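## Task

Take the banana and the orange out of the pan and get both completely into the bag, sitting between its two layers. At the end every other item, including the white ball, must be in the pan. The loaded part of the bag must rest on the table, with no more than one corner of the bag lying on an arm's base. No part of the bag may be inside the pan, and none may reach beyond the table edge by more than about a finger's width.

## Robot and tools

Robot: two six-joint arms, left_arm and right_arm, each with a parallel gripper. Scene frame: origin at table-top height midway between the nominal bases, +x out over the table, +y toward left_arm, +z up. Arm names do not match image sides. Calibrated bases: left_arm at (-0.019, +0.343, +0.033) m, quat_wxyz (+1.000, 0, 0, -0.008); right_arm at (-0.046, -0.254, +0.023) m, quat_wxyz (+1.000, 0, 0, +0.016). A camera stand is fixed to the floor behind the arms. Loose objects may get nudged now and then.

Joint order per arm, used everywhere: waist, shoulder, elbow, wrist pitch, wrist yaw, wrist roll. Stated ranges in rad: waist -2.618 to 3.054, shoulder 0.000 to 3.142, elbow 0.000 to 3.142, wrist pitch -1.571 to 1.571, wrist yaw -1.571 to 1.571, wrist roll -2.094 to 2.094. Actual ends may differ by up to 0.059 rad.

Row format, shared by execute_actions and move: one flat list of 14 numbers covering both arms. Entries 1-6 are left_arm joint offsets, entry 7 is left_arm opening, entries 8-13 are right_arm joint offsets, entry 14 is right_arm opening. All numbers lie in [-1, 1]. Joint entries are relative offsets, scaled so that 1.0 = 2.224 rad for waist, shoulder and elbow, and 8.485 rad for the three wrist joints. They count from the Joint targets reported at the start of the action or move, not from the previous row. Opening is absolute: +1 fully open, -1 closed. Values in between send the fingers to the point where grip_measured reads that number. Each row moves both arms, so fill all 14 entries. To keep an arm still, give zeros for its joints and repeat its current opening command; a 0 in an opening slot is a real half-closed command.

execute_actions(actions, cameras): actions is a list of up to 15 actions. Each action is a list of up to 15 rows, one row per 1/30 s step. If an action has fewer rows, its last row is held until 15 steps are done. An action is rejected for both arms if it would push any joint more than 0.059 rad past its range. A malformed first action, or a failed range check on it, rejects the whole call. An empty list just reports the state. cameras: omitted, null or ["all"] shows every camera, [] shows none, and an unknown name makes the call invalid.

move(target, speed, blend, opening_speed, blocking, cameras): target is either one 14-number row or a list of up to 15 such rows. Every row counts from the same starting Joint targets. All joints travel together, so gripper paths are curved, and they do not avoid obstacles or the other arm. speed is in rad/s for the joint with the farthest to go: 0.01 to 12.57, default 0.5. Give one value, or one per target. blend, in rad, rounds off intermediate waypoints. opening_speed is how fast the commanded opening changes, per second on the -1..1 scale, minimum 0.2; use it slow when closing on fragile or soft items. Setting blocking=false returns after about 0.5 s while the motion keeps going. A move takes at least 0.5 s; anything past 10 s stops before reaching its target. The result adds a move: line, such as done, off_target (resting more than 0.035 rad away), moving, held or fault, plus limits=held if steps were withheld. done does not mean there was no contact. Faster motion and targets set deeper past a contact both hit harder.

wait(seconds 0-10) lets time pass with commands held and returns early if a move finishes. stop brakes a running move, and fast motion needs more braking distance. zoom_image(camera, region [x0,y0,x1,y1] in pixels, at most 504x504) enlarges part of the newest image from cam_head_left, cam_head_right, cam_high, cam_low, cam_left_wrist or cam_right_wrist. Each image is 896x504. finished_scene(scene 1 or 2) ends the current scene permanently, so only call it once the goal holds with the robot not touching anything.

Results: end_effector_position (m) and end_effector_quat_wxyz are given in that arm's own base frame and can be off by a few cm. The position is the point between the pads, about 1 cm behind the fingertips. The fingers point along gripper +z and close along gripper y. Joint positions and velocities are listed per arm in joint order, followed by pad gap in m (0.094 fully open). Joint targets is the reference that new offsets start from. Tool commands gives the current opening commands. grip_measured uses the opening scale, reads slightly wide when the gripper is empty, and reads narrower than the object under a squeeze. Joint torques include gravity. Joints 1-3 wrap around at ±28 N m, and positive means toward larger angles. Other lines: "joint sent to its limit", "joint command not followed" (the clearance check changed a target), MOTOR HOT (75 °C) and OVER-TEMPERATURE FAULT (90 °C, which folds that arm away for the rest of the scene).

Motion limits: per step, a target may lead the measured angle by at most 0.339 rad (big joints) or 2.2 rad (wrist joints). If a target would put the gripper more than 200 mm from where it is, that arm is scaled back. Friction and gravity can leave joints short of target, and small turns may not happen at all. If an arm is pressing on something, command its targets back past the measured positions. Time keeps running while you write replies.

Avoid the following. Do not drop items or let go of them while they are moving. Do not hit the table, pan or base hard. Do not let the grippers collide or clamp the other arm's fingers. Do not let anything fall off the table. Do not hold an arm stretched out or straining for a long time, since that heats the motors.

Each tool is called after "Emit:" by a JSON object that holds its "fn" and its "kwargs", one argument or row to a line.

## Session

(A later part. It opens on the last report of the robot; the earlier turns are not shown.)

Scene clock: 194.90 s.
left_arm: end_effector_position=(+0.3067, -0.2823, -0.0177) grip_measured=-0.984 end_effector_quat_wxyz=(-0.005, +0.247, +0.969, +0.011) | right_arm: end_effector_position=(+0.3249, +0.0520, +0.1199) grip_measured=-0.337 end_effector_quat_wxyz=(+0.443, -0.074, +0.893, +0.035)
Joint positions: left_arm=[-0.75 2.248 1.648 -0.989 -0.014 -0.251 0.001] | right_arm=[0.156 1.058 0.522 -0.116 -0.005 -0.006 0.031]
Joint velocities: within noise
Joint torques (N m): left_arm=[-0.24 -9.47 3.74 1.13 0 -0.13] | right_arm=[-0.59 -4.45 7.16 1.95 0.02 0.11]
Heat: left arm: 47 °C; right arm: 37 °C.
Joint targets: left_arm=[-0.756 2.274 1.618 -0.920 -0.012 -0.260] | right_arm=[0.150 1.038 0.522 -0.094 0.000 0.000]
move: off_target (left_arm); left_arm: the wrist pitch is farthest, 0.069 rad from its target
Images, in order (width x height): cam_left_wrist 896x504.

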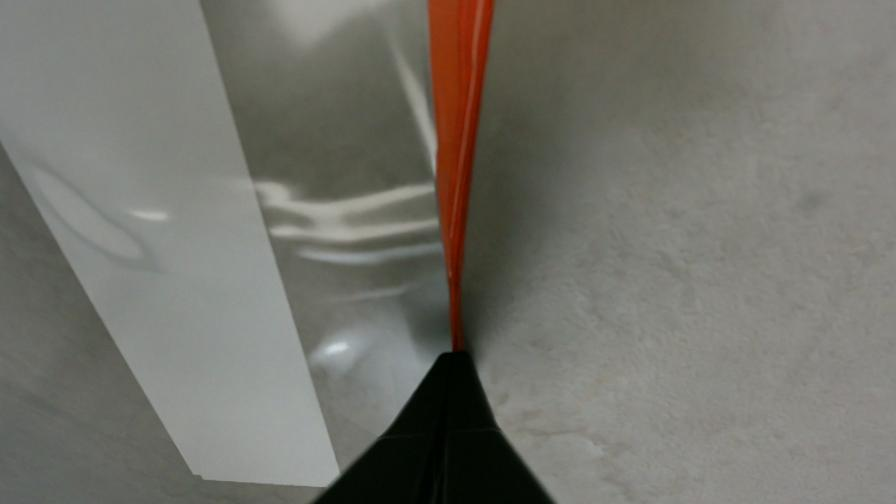

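Emit:
{"fn": "move", "kwargs": {
  "target": [
    [0,-0.0607,0.0585,-0.0306,0,0,-1,0,0,0,0,0,0,-0.34]
  ],
  "speed": 0.25
}}

Emit:
{"fn": "zoom_image", "kwargs": {
  "camera": "cam_low",
  "region": [340, 260, 580, 400]
}}

Emit:
{"fn": "zoom_image", "kwargs": {
  "camera": "cam_right_wrist",
  "region": [0, 0, 300, 400]
}}

Scene clock: 197.07 s.
left_arm: end_effector_position=(+0.2997, -0.2758, +0.0341) grip_measured=-0.985 end_effector_quat_wxyz=(-0.012, +0.247, +0.969, +0.015) | right_arm: end_effector_position=(+0.3249, +0.0520, +0.1199) grip_measured=-0.337 end_effector_quat_wxyz=(+0.443, -0.074, +0.893, +0.035)
Joint positions: left_arm=[-0.75 2.169 1.731 -1.168 -0.014 -0.251 0.001] | right_arm=[0.156 1.058 0.522 -0.116 -0.005 -0.006 0.031]
Joint velocities: within noise
Joint torques (N m): left_arm=[-0.24 -13.49 8.55 0.19 0 -0.13] | right_arm=[-0.61 -4.46 7.17 1.94 0.02 0.11]
Heat: left arm: 47 °C; right arm: 37 °C.
Joint targets: left_arm=[-0.756 2.139 1.749 -1.180 -0.012 -0.260] | right_arm=[0.150 1.038 0.522 -0.094 0.000 0.000]
move: done

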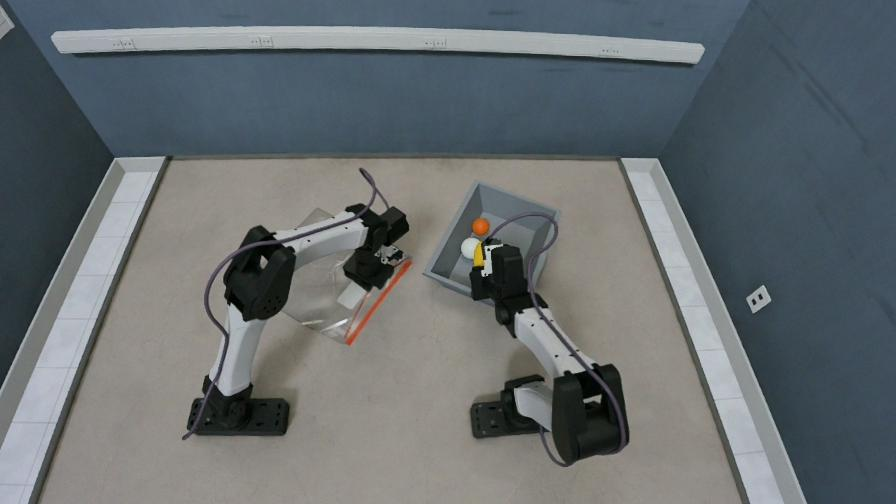

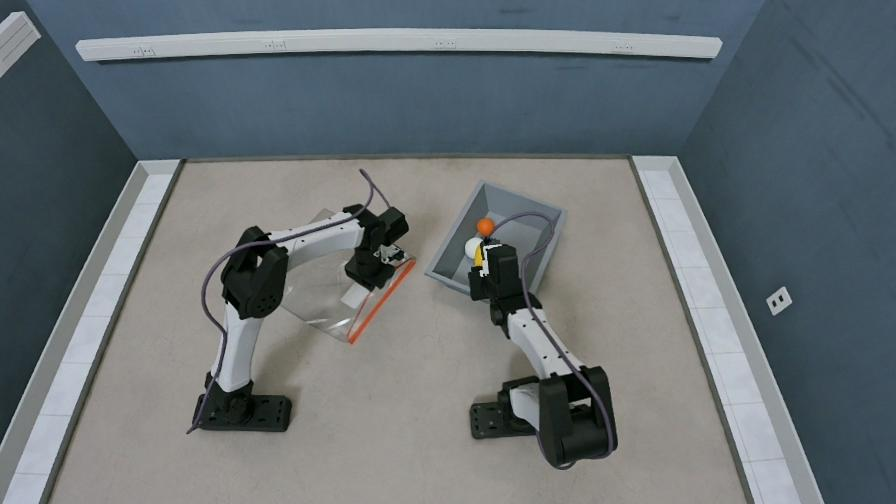

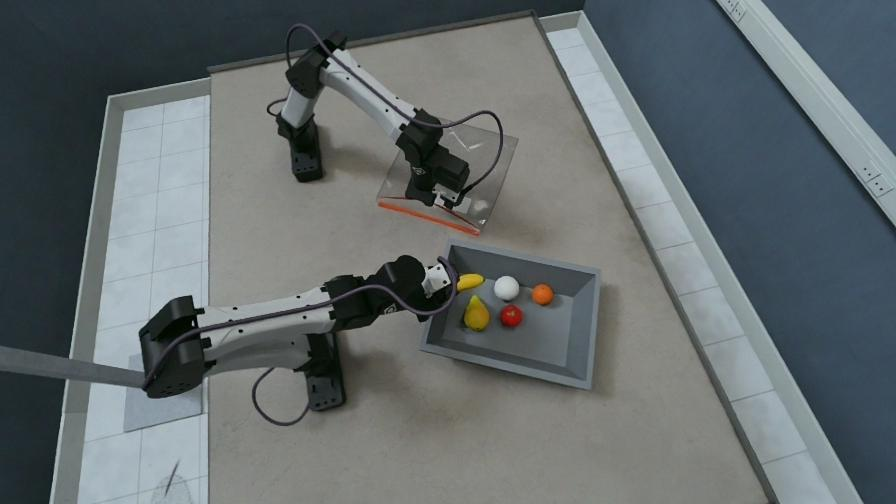

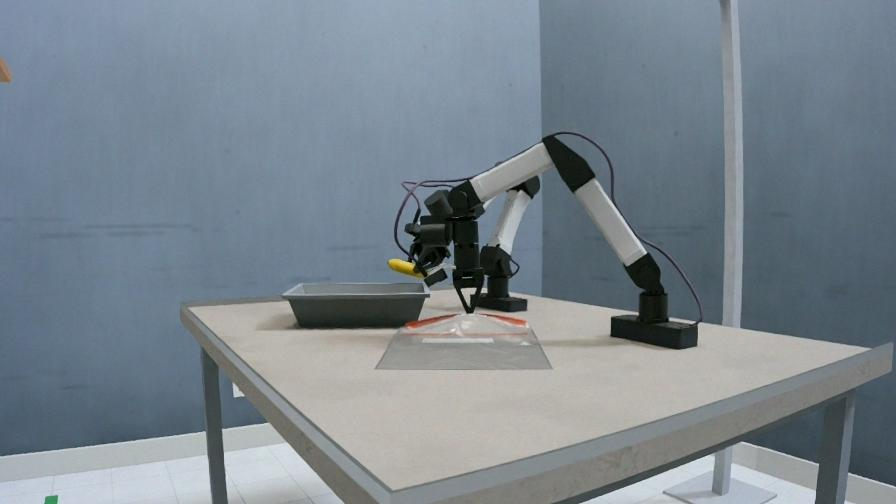

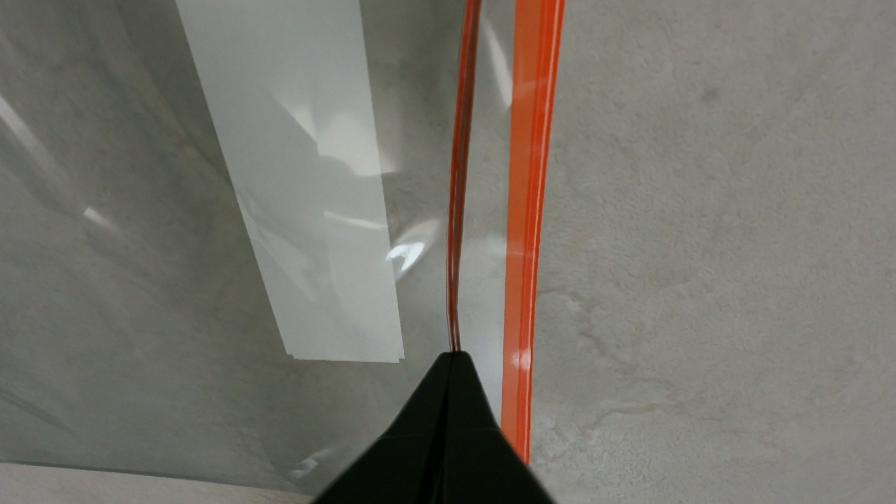

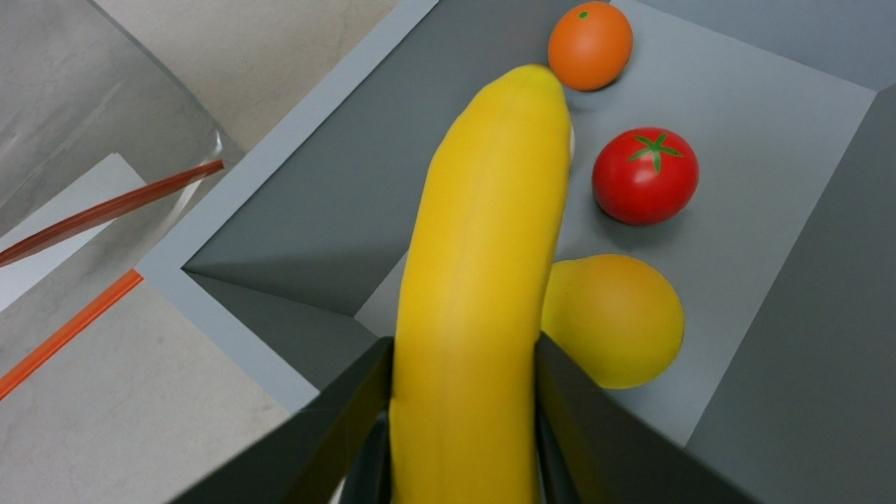

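Scaled by 2.100 from the camera's 896x504 image, which has a finer 1280x720 frame.

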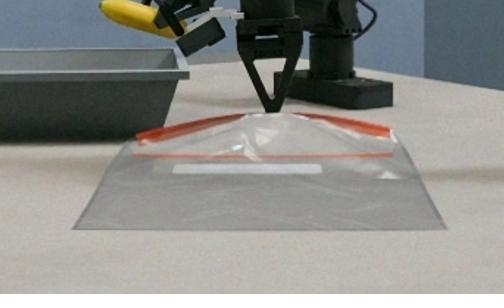

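Scaled by 1.260 from the camera's 896x504 image, which has a finer 1280x720 frame.

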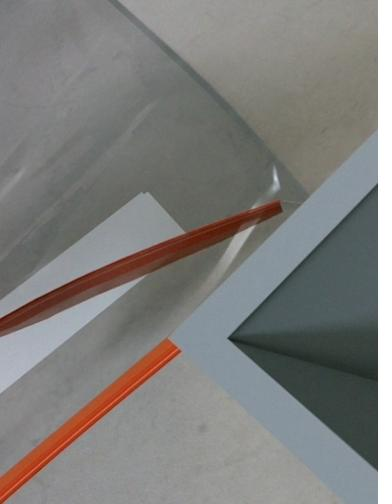

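Emit:
{"fn": "move", "kwargs": {
  "target": [
    [0,-0.0304,0.0292,-0.0153,0,0,-1,0,-0.0976,0.0486,-0.0693,0,0,-0.34],
    [0,-0.0304,0.0292,-0.0153,0,0,-1,0.3372,-0.0976,0.0486,-0.0693,0,0,-0.34]
  ],
  "speed": [0.3,0.7]
}}

Emit:
{"fn": "zoom_image", "kwargs": {
  "camera": "cam_head_left",
  "region": [280, 200, 560, 360]
}}

Emit:
{"fn": "zoom_image", "kwargs": {
  "camera": "cam_low",
  "region": [340, 240, 580, 400]
}}

Scene clock: 202.70 s.
left_arm: end_effector_position=(+0.2916, -0.2682, +0.0745) grip_measured=-0.985 end_effector_quat_wxyz=(-0.014, +0.247, +0.969, +0.016) | right_arm: end_effector_position=(+0.1535, +0.1911, +0.1137) grip_measured=-0.336 end_effector_quat_wxyz=(+0.290, -0.412, +0.853, +0.139)
Joint positions: left_arm=[-0.75 2.106 1.793 -1.298 -0.014 -0.251 0.001] | right_arm=[0.892 0.831 0.599 -0.685 -0.002 -0.006 0.031]
Joint velocities: within noise
Joint torques (N m): left_arm=[-0.25 -13.41 8.92 0.18 0.01 -0.13] | right_arm=[0.75 -1.92 10.07 1.48 -0.01 0.11]
Heat: left arm: 49 °C; right arm: 37 °C.
Joint targets: left_arm=[-0.756 2.071 1.814 -1.310 -0.012 -0.260] | right_arm=[0.900 0.821 0.629 -0.682 0.000 0.000]
move: done

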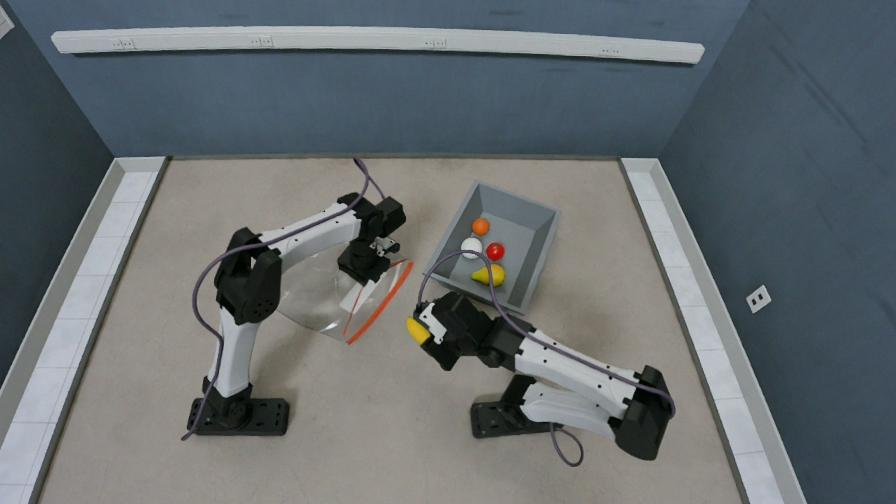

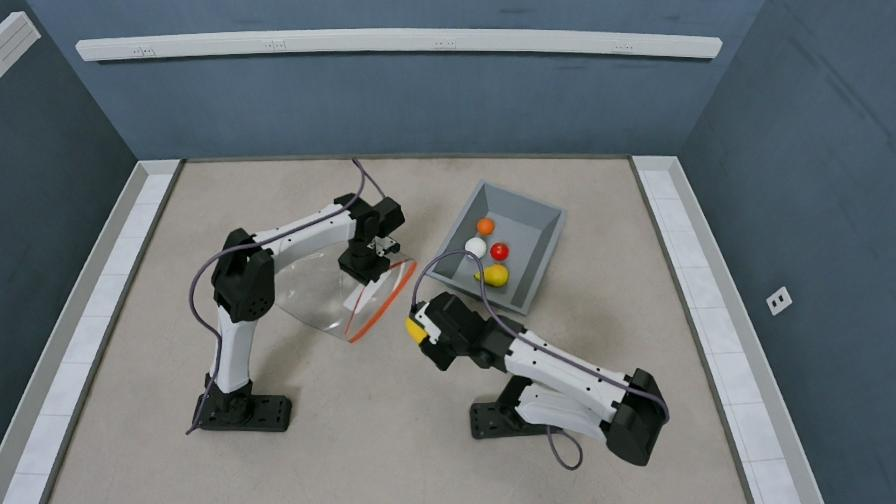

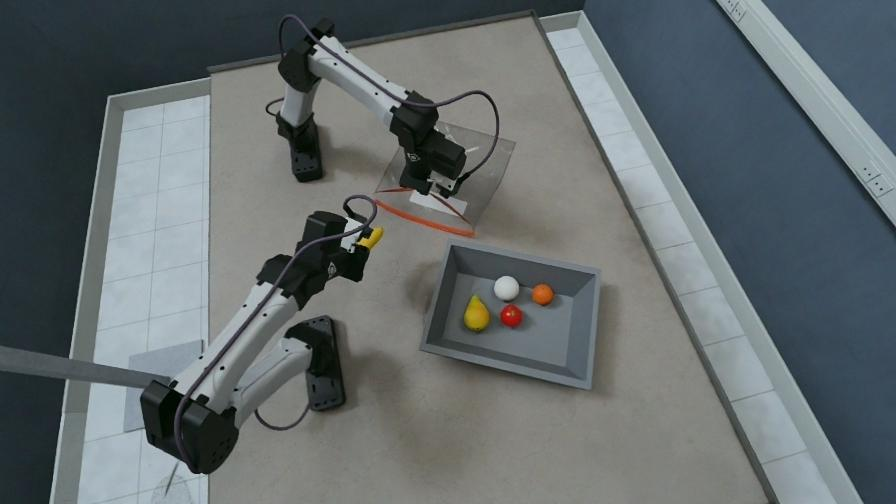

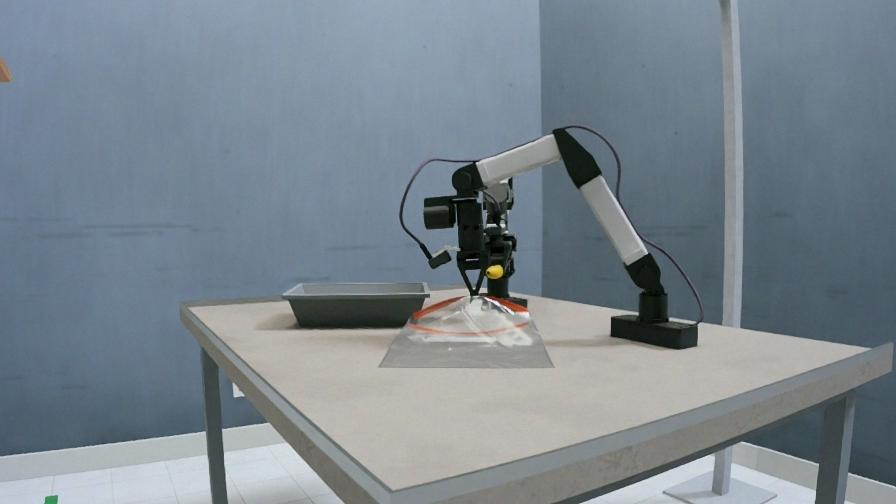

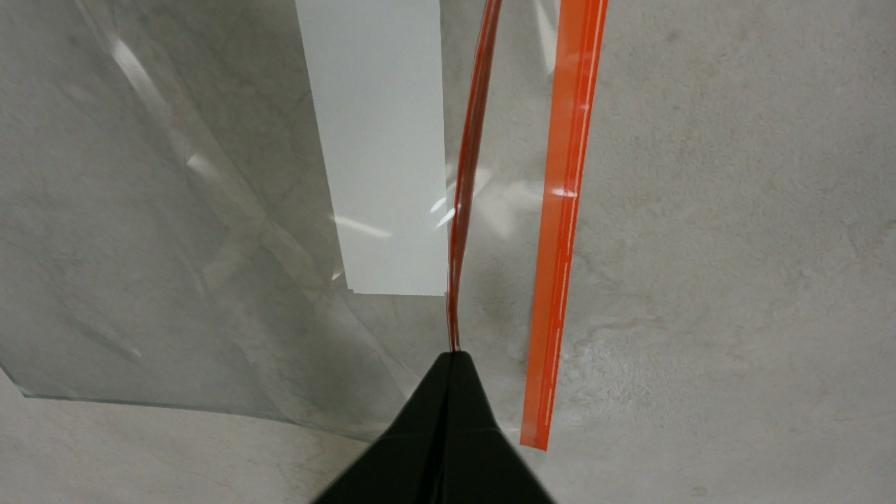

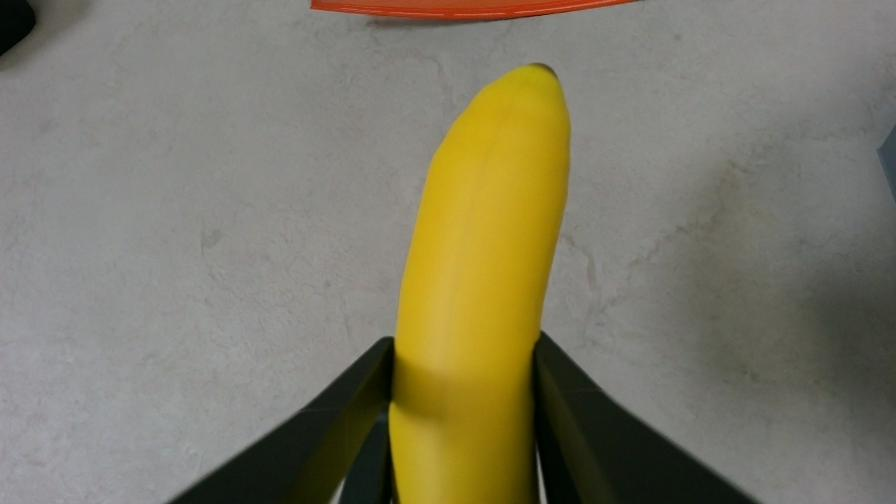

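Scaled by 1.800 from the camera's 896x504 image, which has a finer 1280x720 frame.

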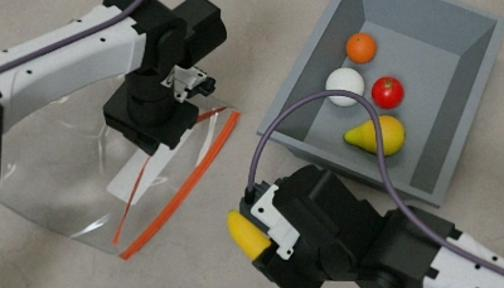

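Scaled by 2.100 from the camera's 896x504 image, which has a finer 1280x720 frame.

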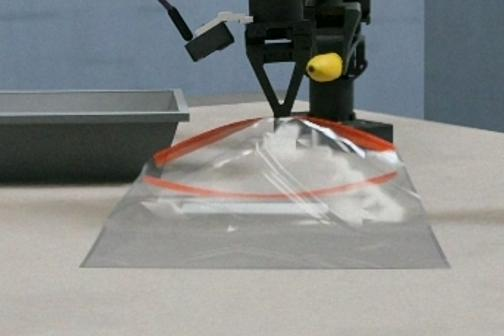

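Emit:
{"fn": "move", "kwargs": {
  "target": [
    [0,-0.018,0.0175,-0.0092,0,0,-1,0.0135,0.0614,-0.1753,0.0622,0,0,-0.34],
    [0,-0.018,0.0175,-0.0092,0,0,-1,0.0135,0.1909,-0.0973,0.0757,0,0,-0.34]
  ],
  "speed": [0.7,0.4]
}}

Emit:
{"fn": "zoom_image", "kwargs": {
  "camera": "cam_low",
  "region": [340, 240, 580, 400]
}}

Emit:
{"fn": "zoom_image", "kwargs": {
  "camera": "cam_high",
  "region": [280, 100, 560, 280]
}}

Scene clock: 205.90 s.
left_arm: end_effector_position=(+0.2855, -0.2626, +0.1000) grip_measured=-0.985 end_effector_quat_wxyz=(-0.013, +0.247, +0.969, +0.015) | right_arm: end_effector_position=(+0.1764, +0.2334, +0.0226) grip_measured=-0.336 end_effector_quat_wxyz=(+0.290, -0.424, +0.846, +0.144)
Joint positions: left_arm=[-0.75 2.065 1.832 -1.376 -0.014 -0.251 0.001] | right_arm=[0.922 1.238 0.387 -0.06 -0.002 -0.006 0.031]
Joint velocities: within noise
Joint torques (N m): left_arm=[-0.27 -13.03 8.92 0.19 0.01 -0.13] | right_arm=[0.75 -2.48 8.64 1.64 0.01 0.11]
Heat: left arm: 49 °C; right arm: 37 °C.
Joint targets: left_arm=[-0.756 2.031 1.852 -1.388 -0.012 -0.260] | right_arm=[0.930 1.246 0.413 -0.039 0.000 0.000]
move: done

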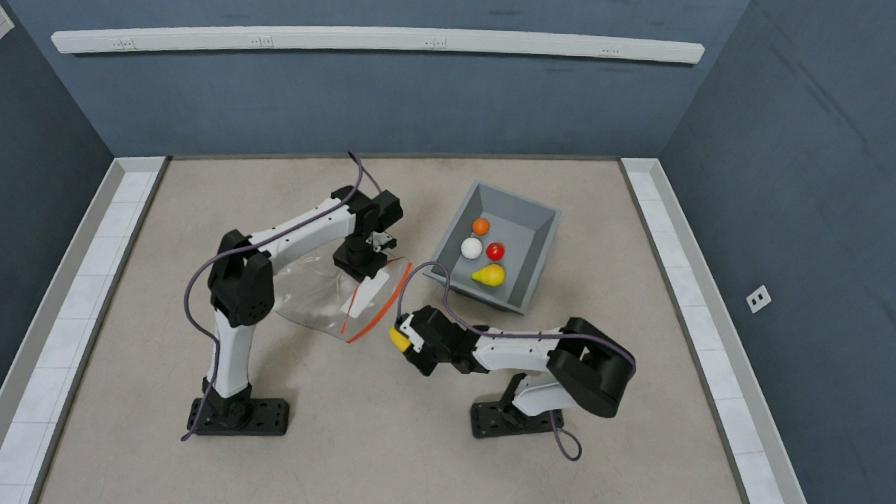

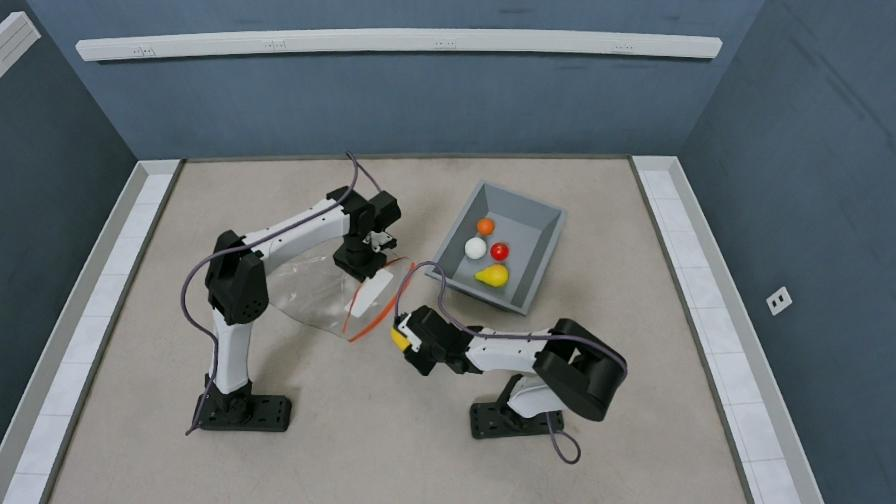

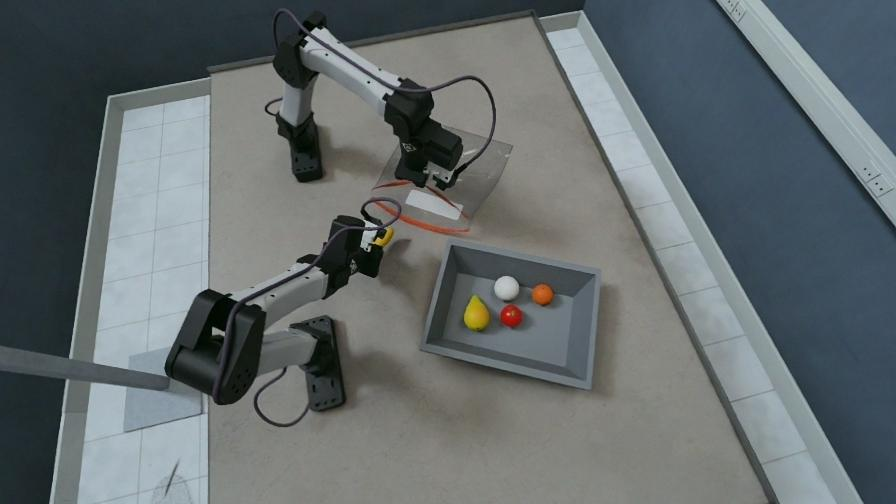

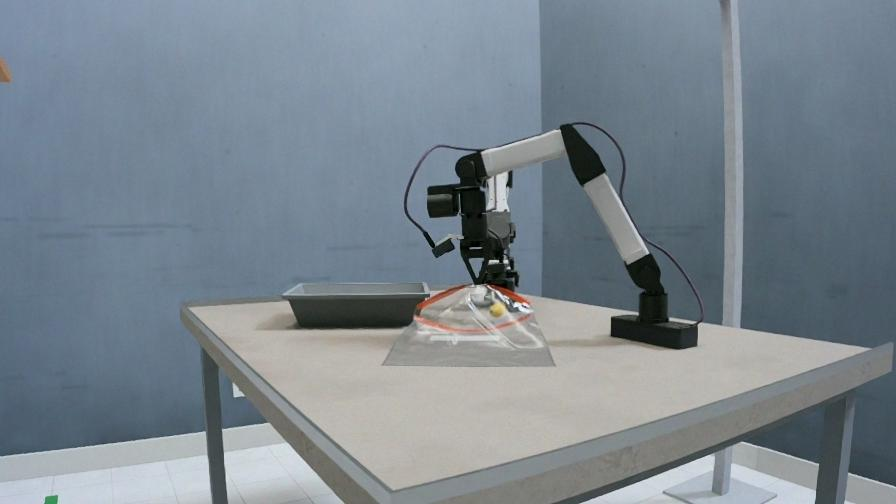

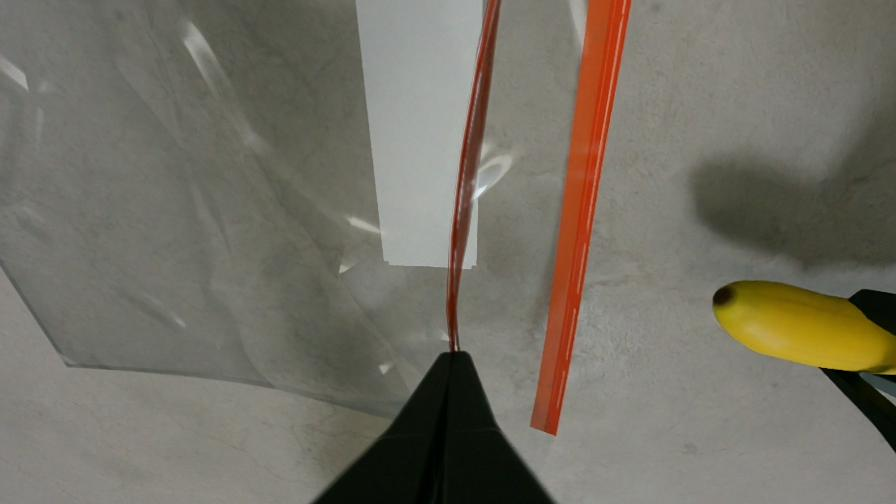

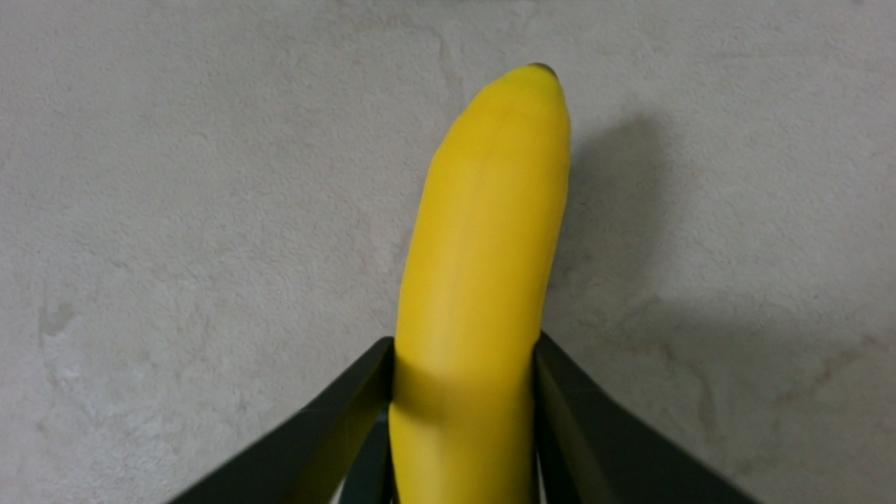

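Scaled by 2.100 from the camera's 896x504 image, which has a finer 1280x720 frame.

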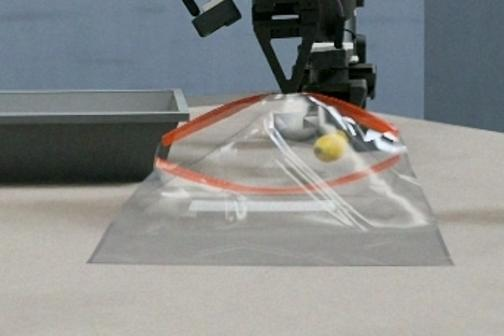

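Scaled by 1.800 from the camera's 896x504 image, which has a finer 1280x720 frame.

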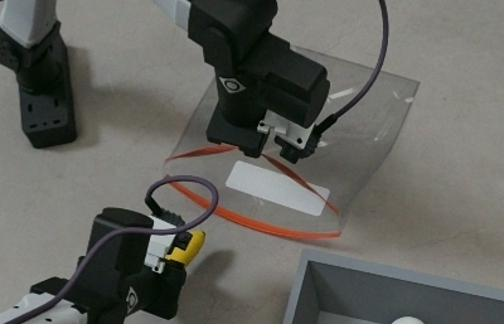

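Emit:
{"fn": "move", "kwargs": {
  "target": [
    [0,0,0,0,0,0,-1,0.018,0,0,0,0,0,-0.34],
    [0,0,0,0,0,0,-1,0.018,0.1294,0.0778,0.0134,0,0,-0.34]
  ],
  "speed": 0.4,
  "cameras": ["cam_low","cam_high","cam_left_wrist","cam_right_wrist"]
}}

Emit:
{"fn": "zoom_image", "kwargs": {
  "camera": "cam_low",
  "region": [340, 240, 580, 400]
}}

Emit:
{"fn": "zoom_image", "kwargs": {
  "camera": "cam_high",
  "region": [280, 100, 560, 280]
}}

Scene clock: 208.23 s.
left_arm: end_effector_position=(+0.2855, -0.2625, +0.1000) grip_measured=-0.985 end_effector_quat_wxyz=(-0.014, +0.247, +0.969, +0.015) | right_arm: end_effector_position=(+0.1990, +0.2867, +0.0143) grip_measured=-0.336 end_effector_quat_wxyz=(+0.287, -0.441, +0.837, +0.150)
Joint positions: left_arm=[-0.75 2.065 1.832 -1.377 -0.014 -0.251 0.001] | right_arm=[0.963 1.525 0.561 0.053 -0.002 -0.006 0.031]
Joint velocities: within noise
Joint torques (N m): left_arm=[-0.25 -13 8.95 0.18 0 -0.12] | right_arm=[0.68 -4.53 8.16 1.67 0 0.12]
Heat: left arm: 49 °C; right arm: 37 °C.
Joint targets: left_arm=[-0.756 2.031 1.852 -1.388 -0.012 -0.260] | right_arm=[0.970 1.534 0.586 0.074 0.000 0.000]
move: done
Images, in order (width x height): cam_high 896x504, cam_low 896x504, cam_left_wrist 896x504, cam_right_wrist 896x504.

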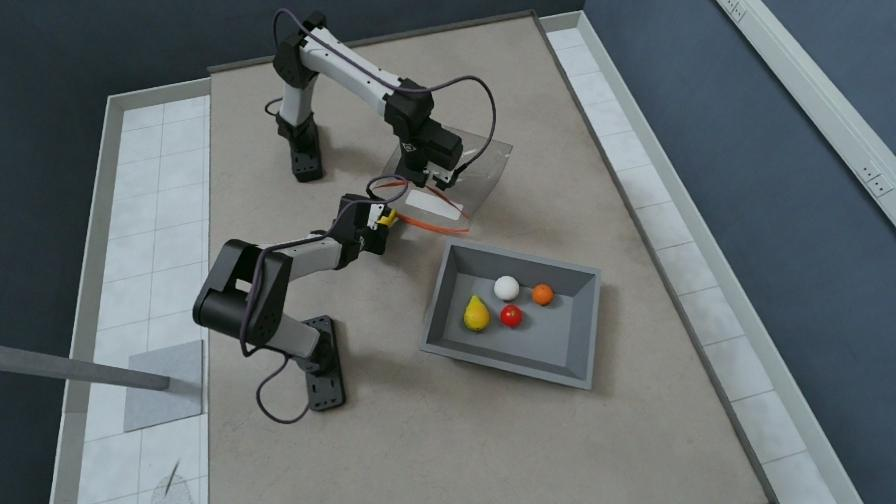

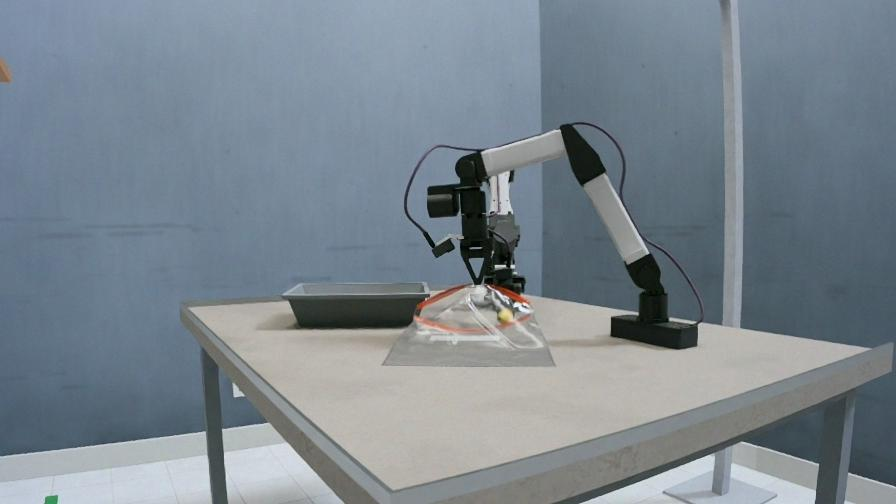

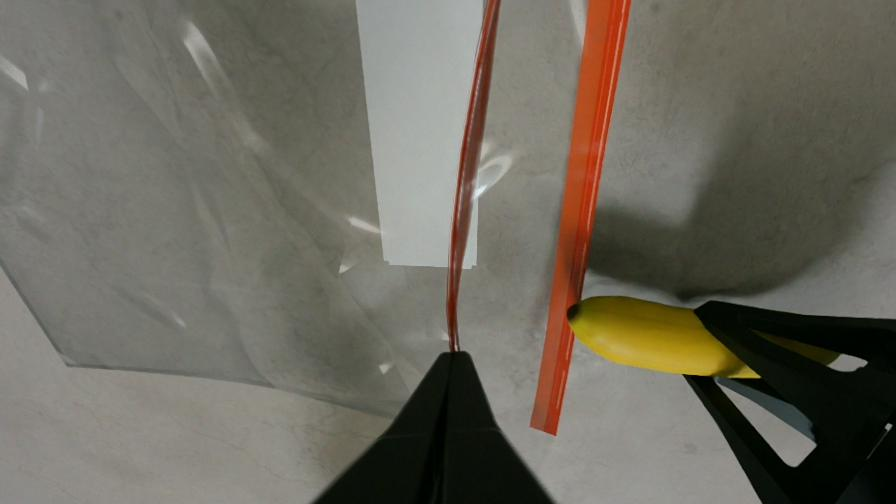

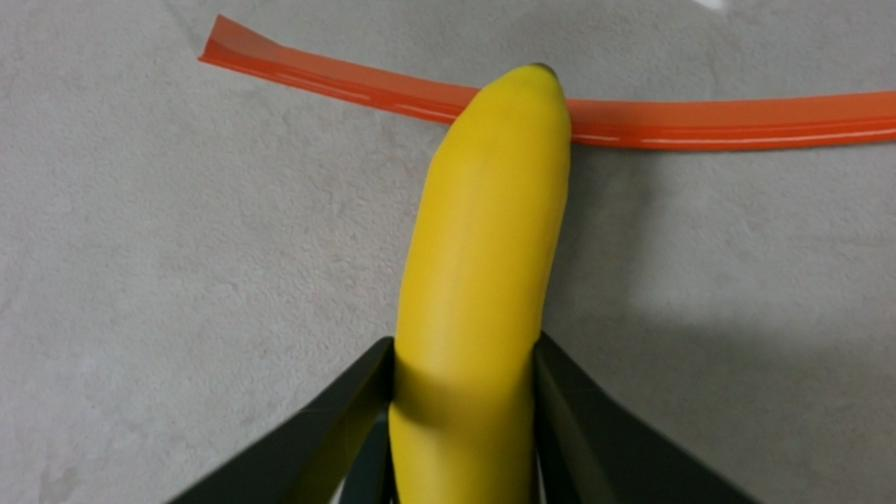

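Scaled by 2.100 from the camera's 896x504 image, which has a finer 1280x720 frame.

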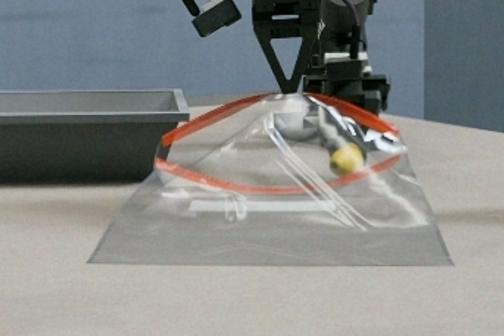

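Scaled by 1.800 from the camera's 896x504 image, which has a finer 1280x720 frame.

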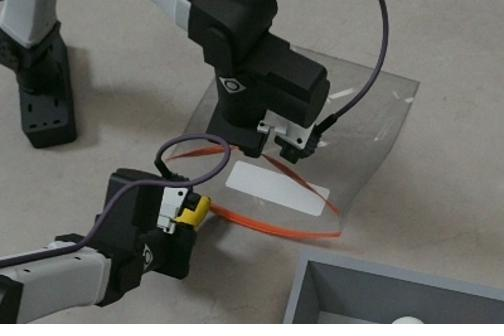

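Emit:
{"fn": "move", "kwargs": {
  "target": [
    [0,0,0,0,0,0,-1,-0.0112,-0.0172,0.0115,-0.0074,0,0,-0.34],
    [0,0,0,0,0,0,-1,-0.0112,0.1302,0.1715,-0.0107,0,0,-0.34]
  ],
  "speed": 0.3,
  "cameras": ["cam_low","cam_high","cam_left_wrist","cam_right_wrist"]
}}

Emit:
{"fn": "zoom_image", "kwargs": {
  "camera": "cam_low",
  "region": [340, 240, 580, 400]
}}

Emit:
{"fn": "zoom_image", "kwargs": {
  "camera": "cam_high",
  "region": [280, 100, 560, 280]
}}

Scene clock: 210.83 s.
left_arm: end_effector_position=(+0.2859, -0.2612, +0.1001) grip_measured=-0.985 end_effector_quat_wxyz=(-0.013, +0.246, +0.969, +0.018) | right_arm: end_effector_position=(+0.2549, +0.3579, +0.0248) grip_measured=-0.336 end_effector_quat_wxyz=(+0.290, -0.434, +0.839, +0.150)
Joint positions: left_arm=[-0.749 2.065 1.832 -1.379 -0.019 -0.251 0.001] | right_arm=[0.951 1.813 0.937 -0.03 -0.002 -0.003 0.031]
Joint velocities: within noise
Joint torques (N m): left_arm=[-0.38 -12.98 8.92 0.21 0.05 -0.13] | right_arm=[-0.59 -7.3 8.91 1.5 0 0.09]
Heat: left arm: 48 °C; right arm: 37 °C.
Joint targets: left_arm=[-0.756 2.031 1.852 -1.388 -0.011 -0.260] | right_arm=[0.945 1.823 0.968 -0.017 0.000 0.000]
move: done
Images, in order (width x height): cam_high 896x504, cam_low 896x504, cam_left_wrist 896x504, cam_right_wrist 896x504.

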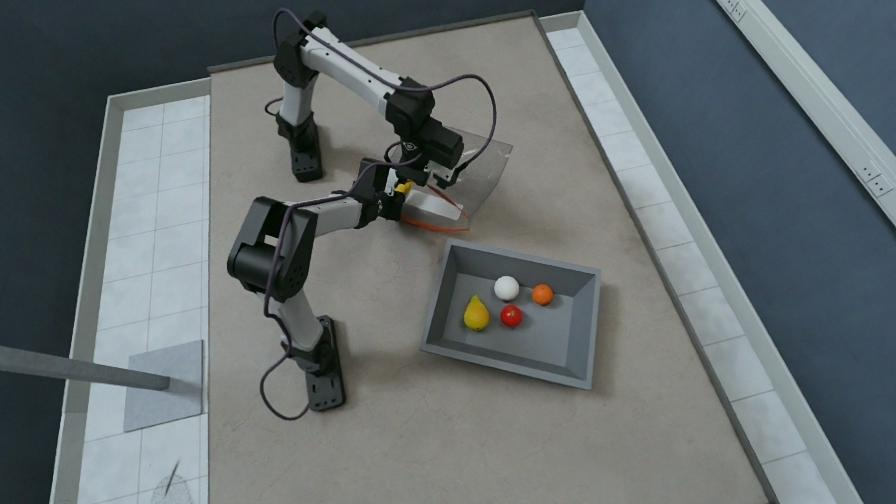

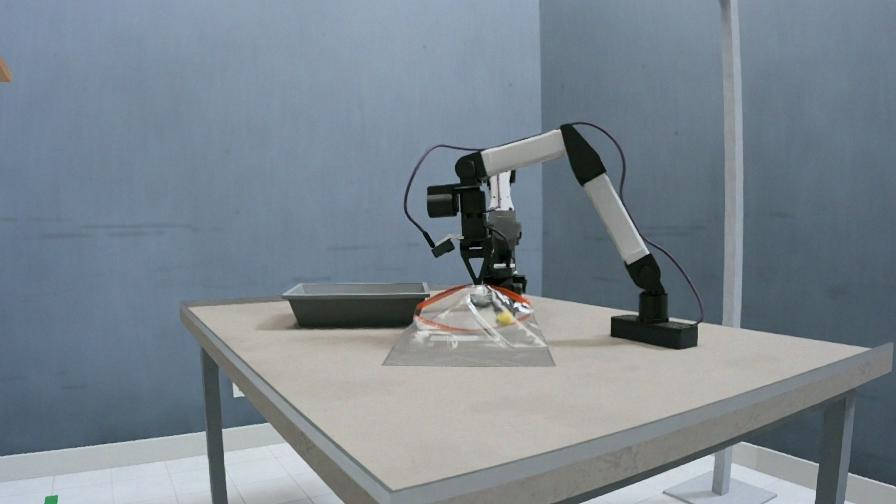

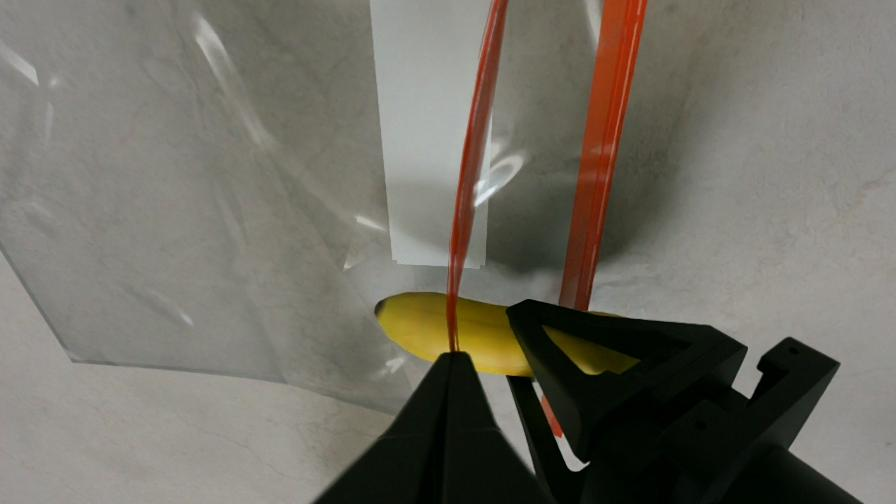

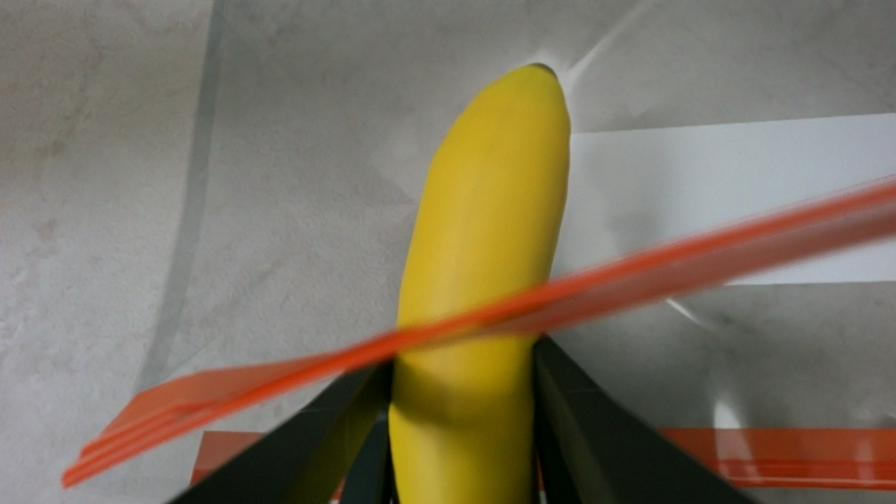

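Scaled by 2.100 from the camera's 896x504 image, which has a finer 1280x720 frame.

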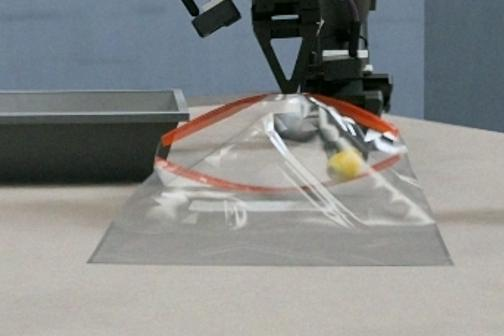

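Scaled by 1.800 from the camera's 896x504 image, which has a finer 1280x720 frame.

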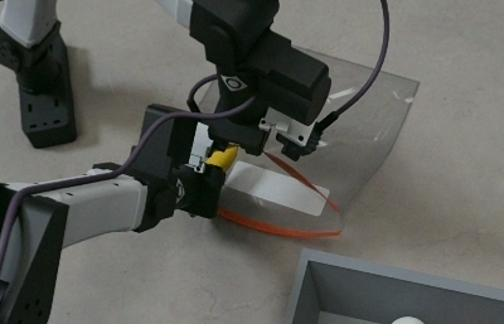

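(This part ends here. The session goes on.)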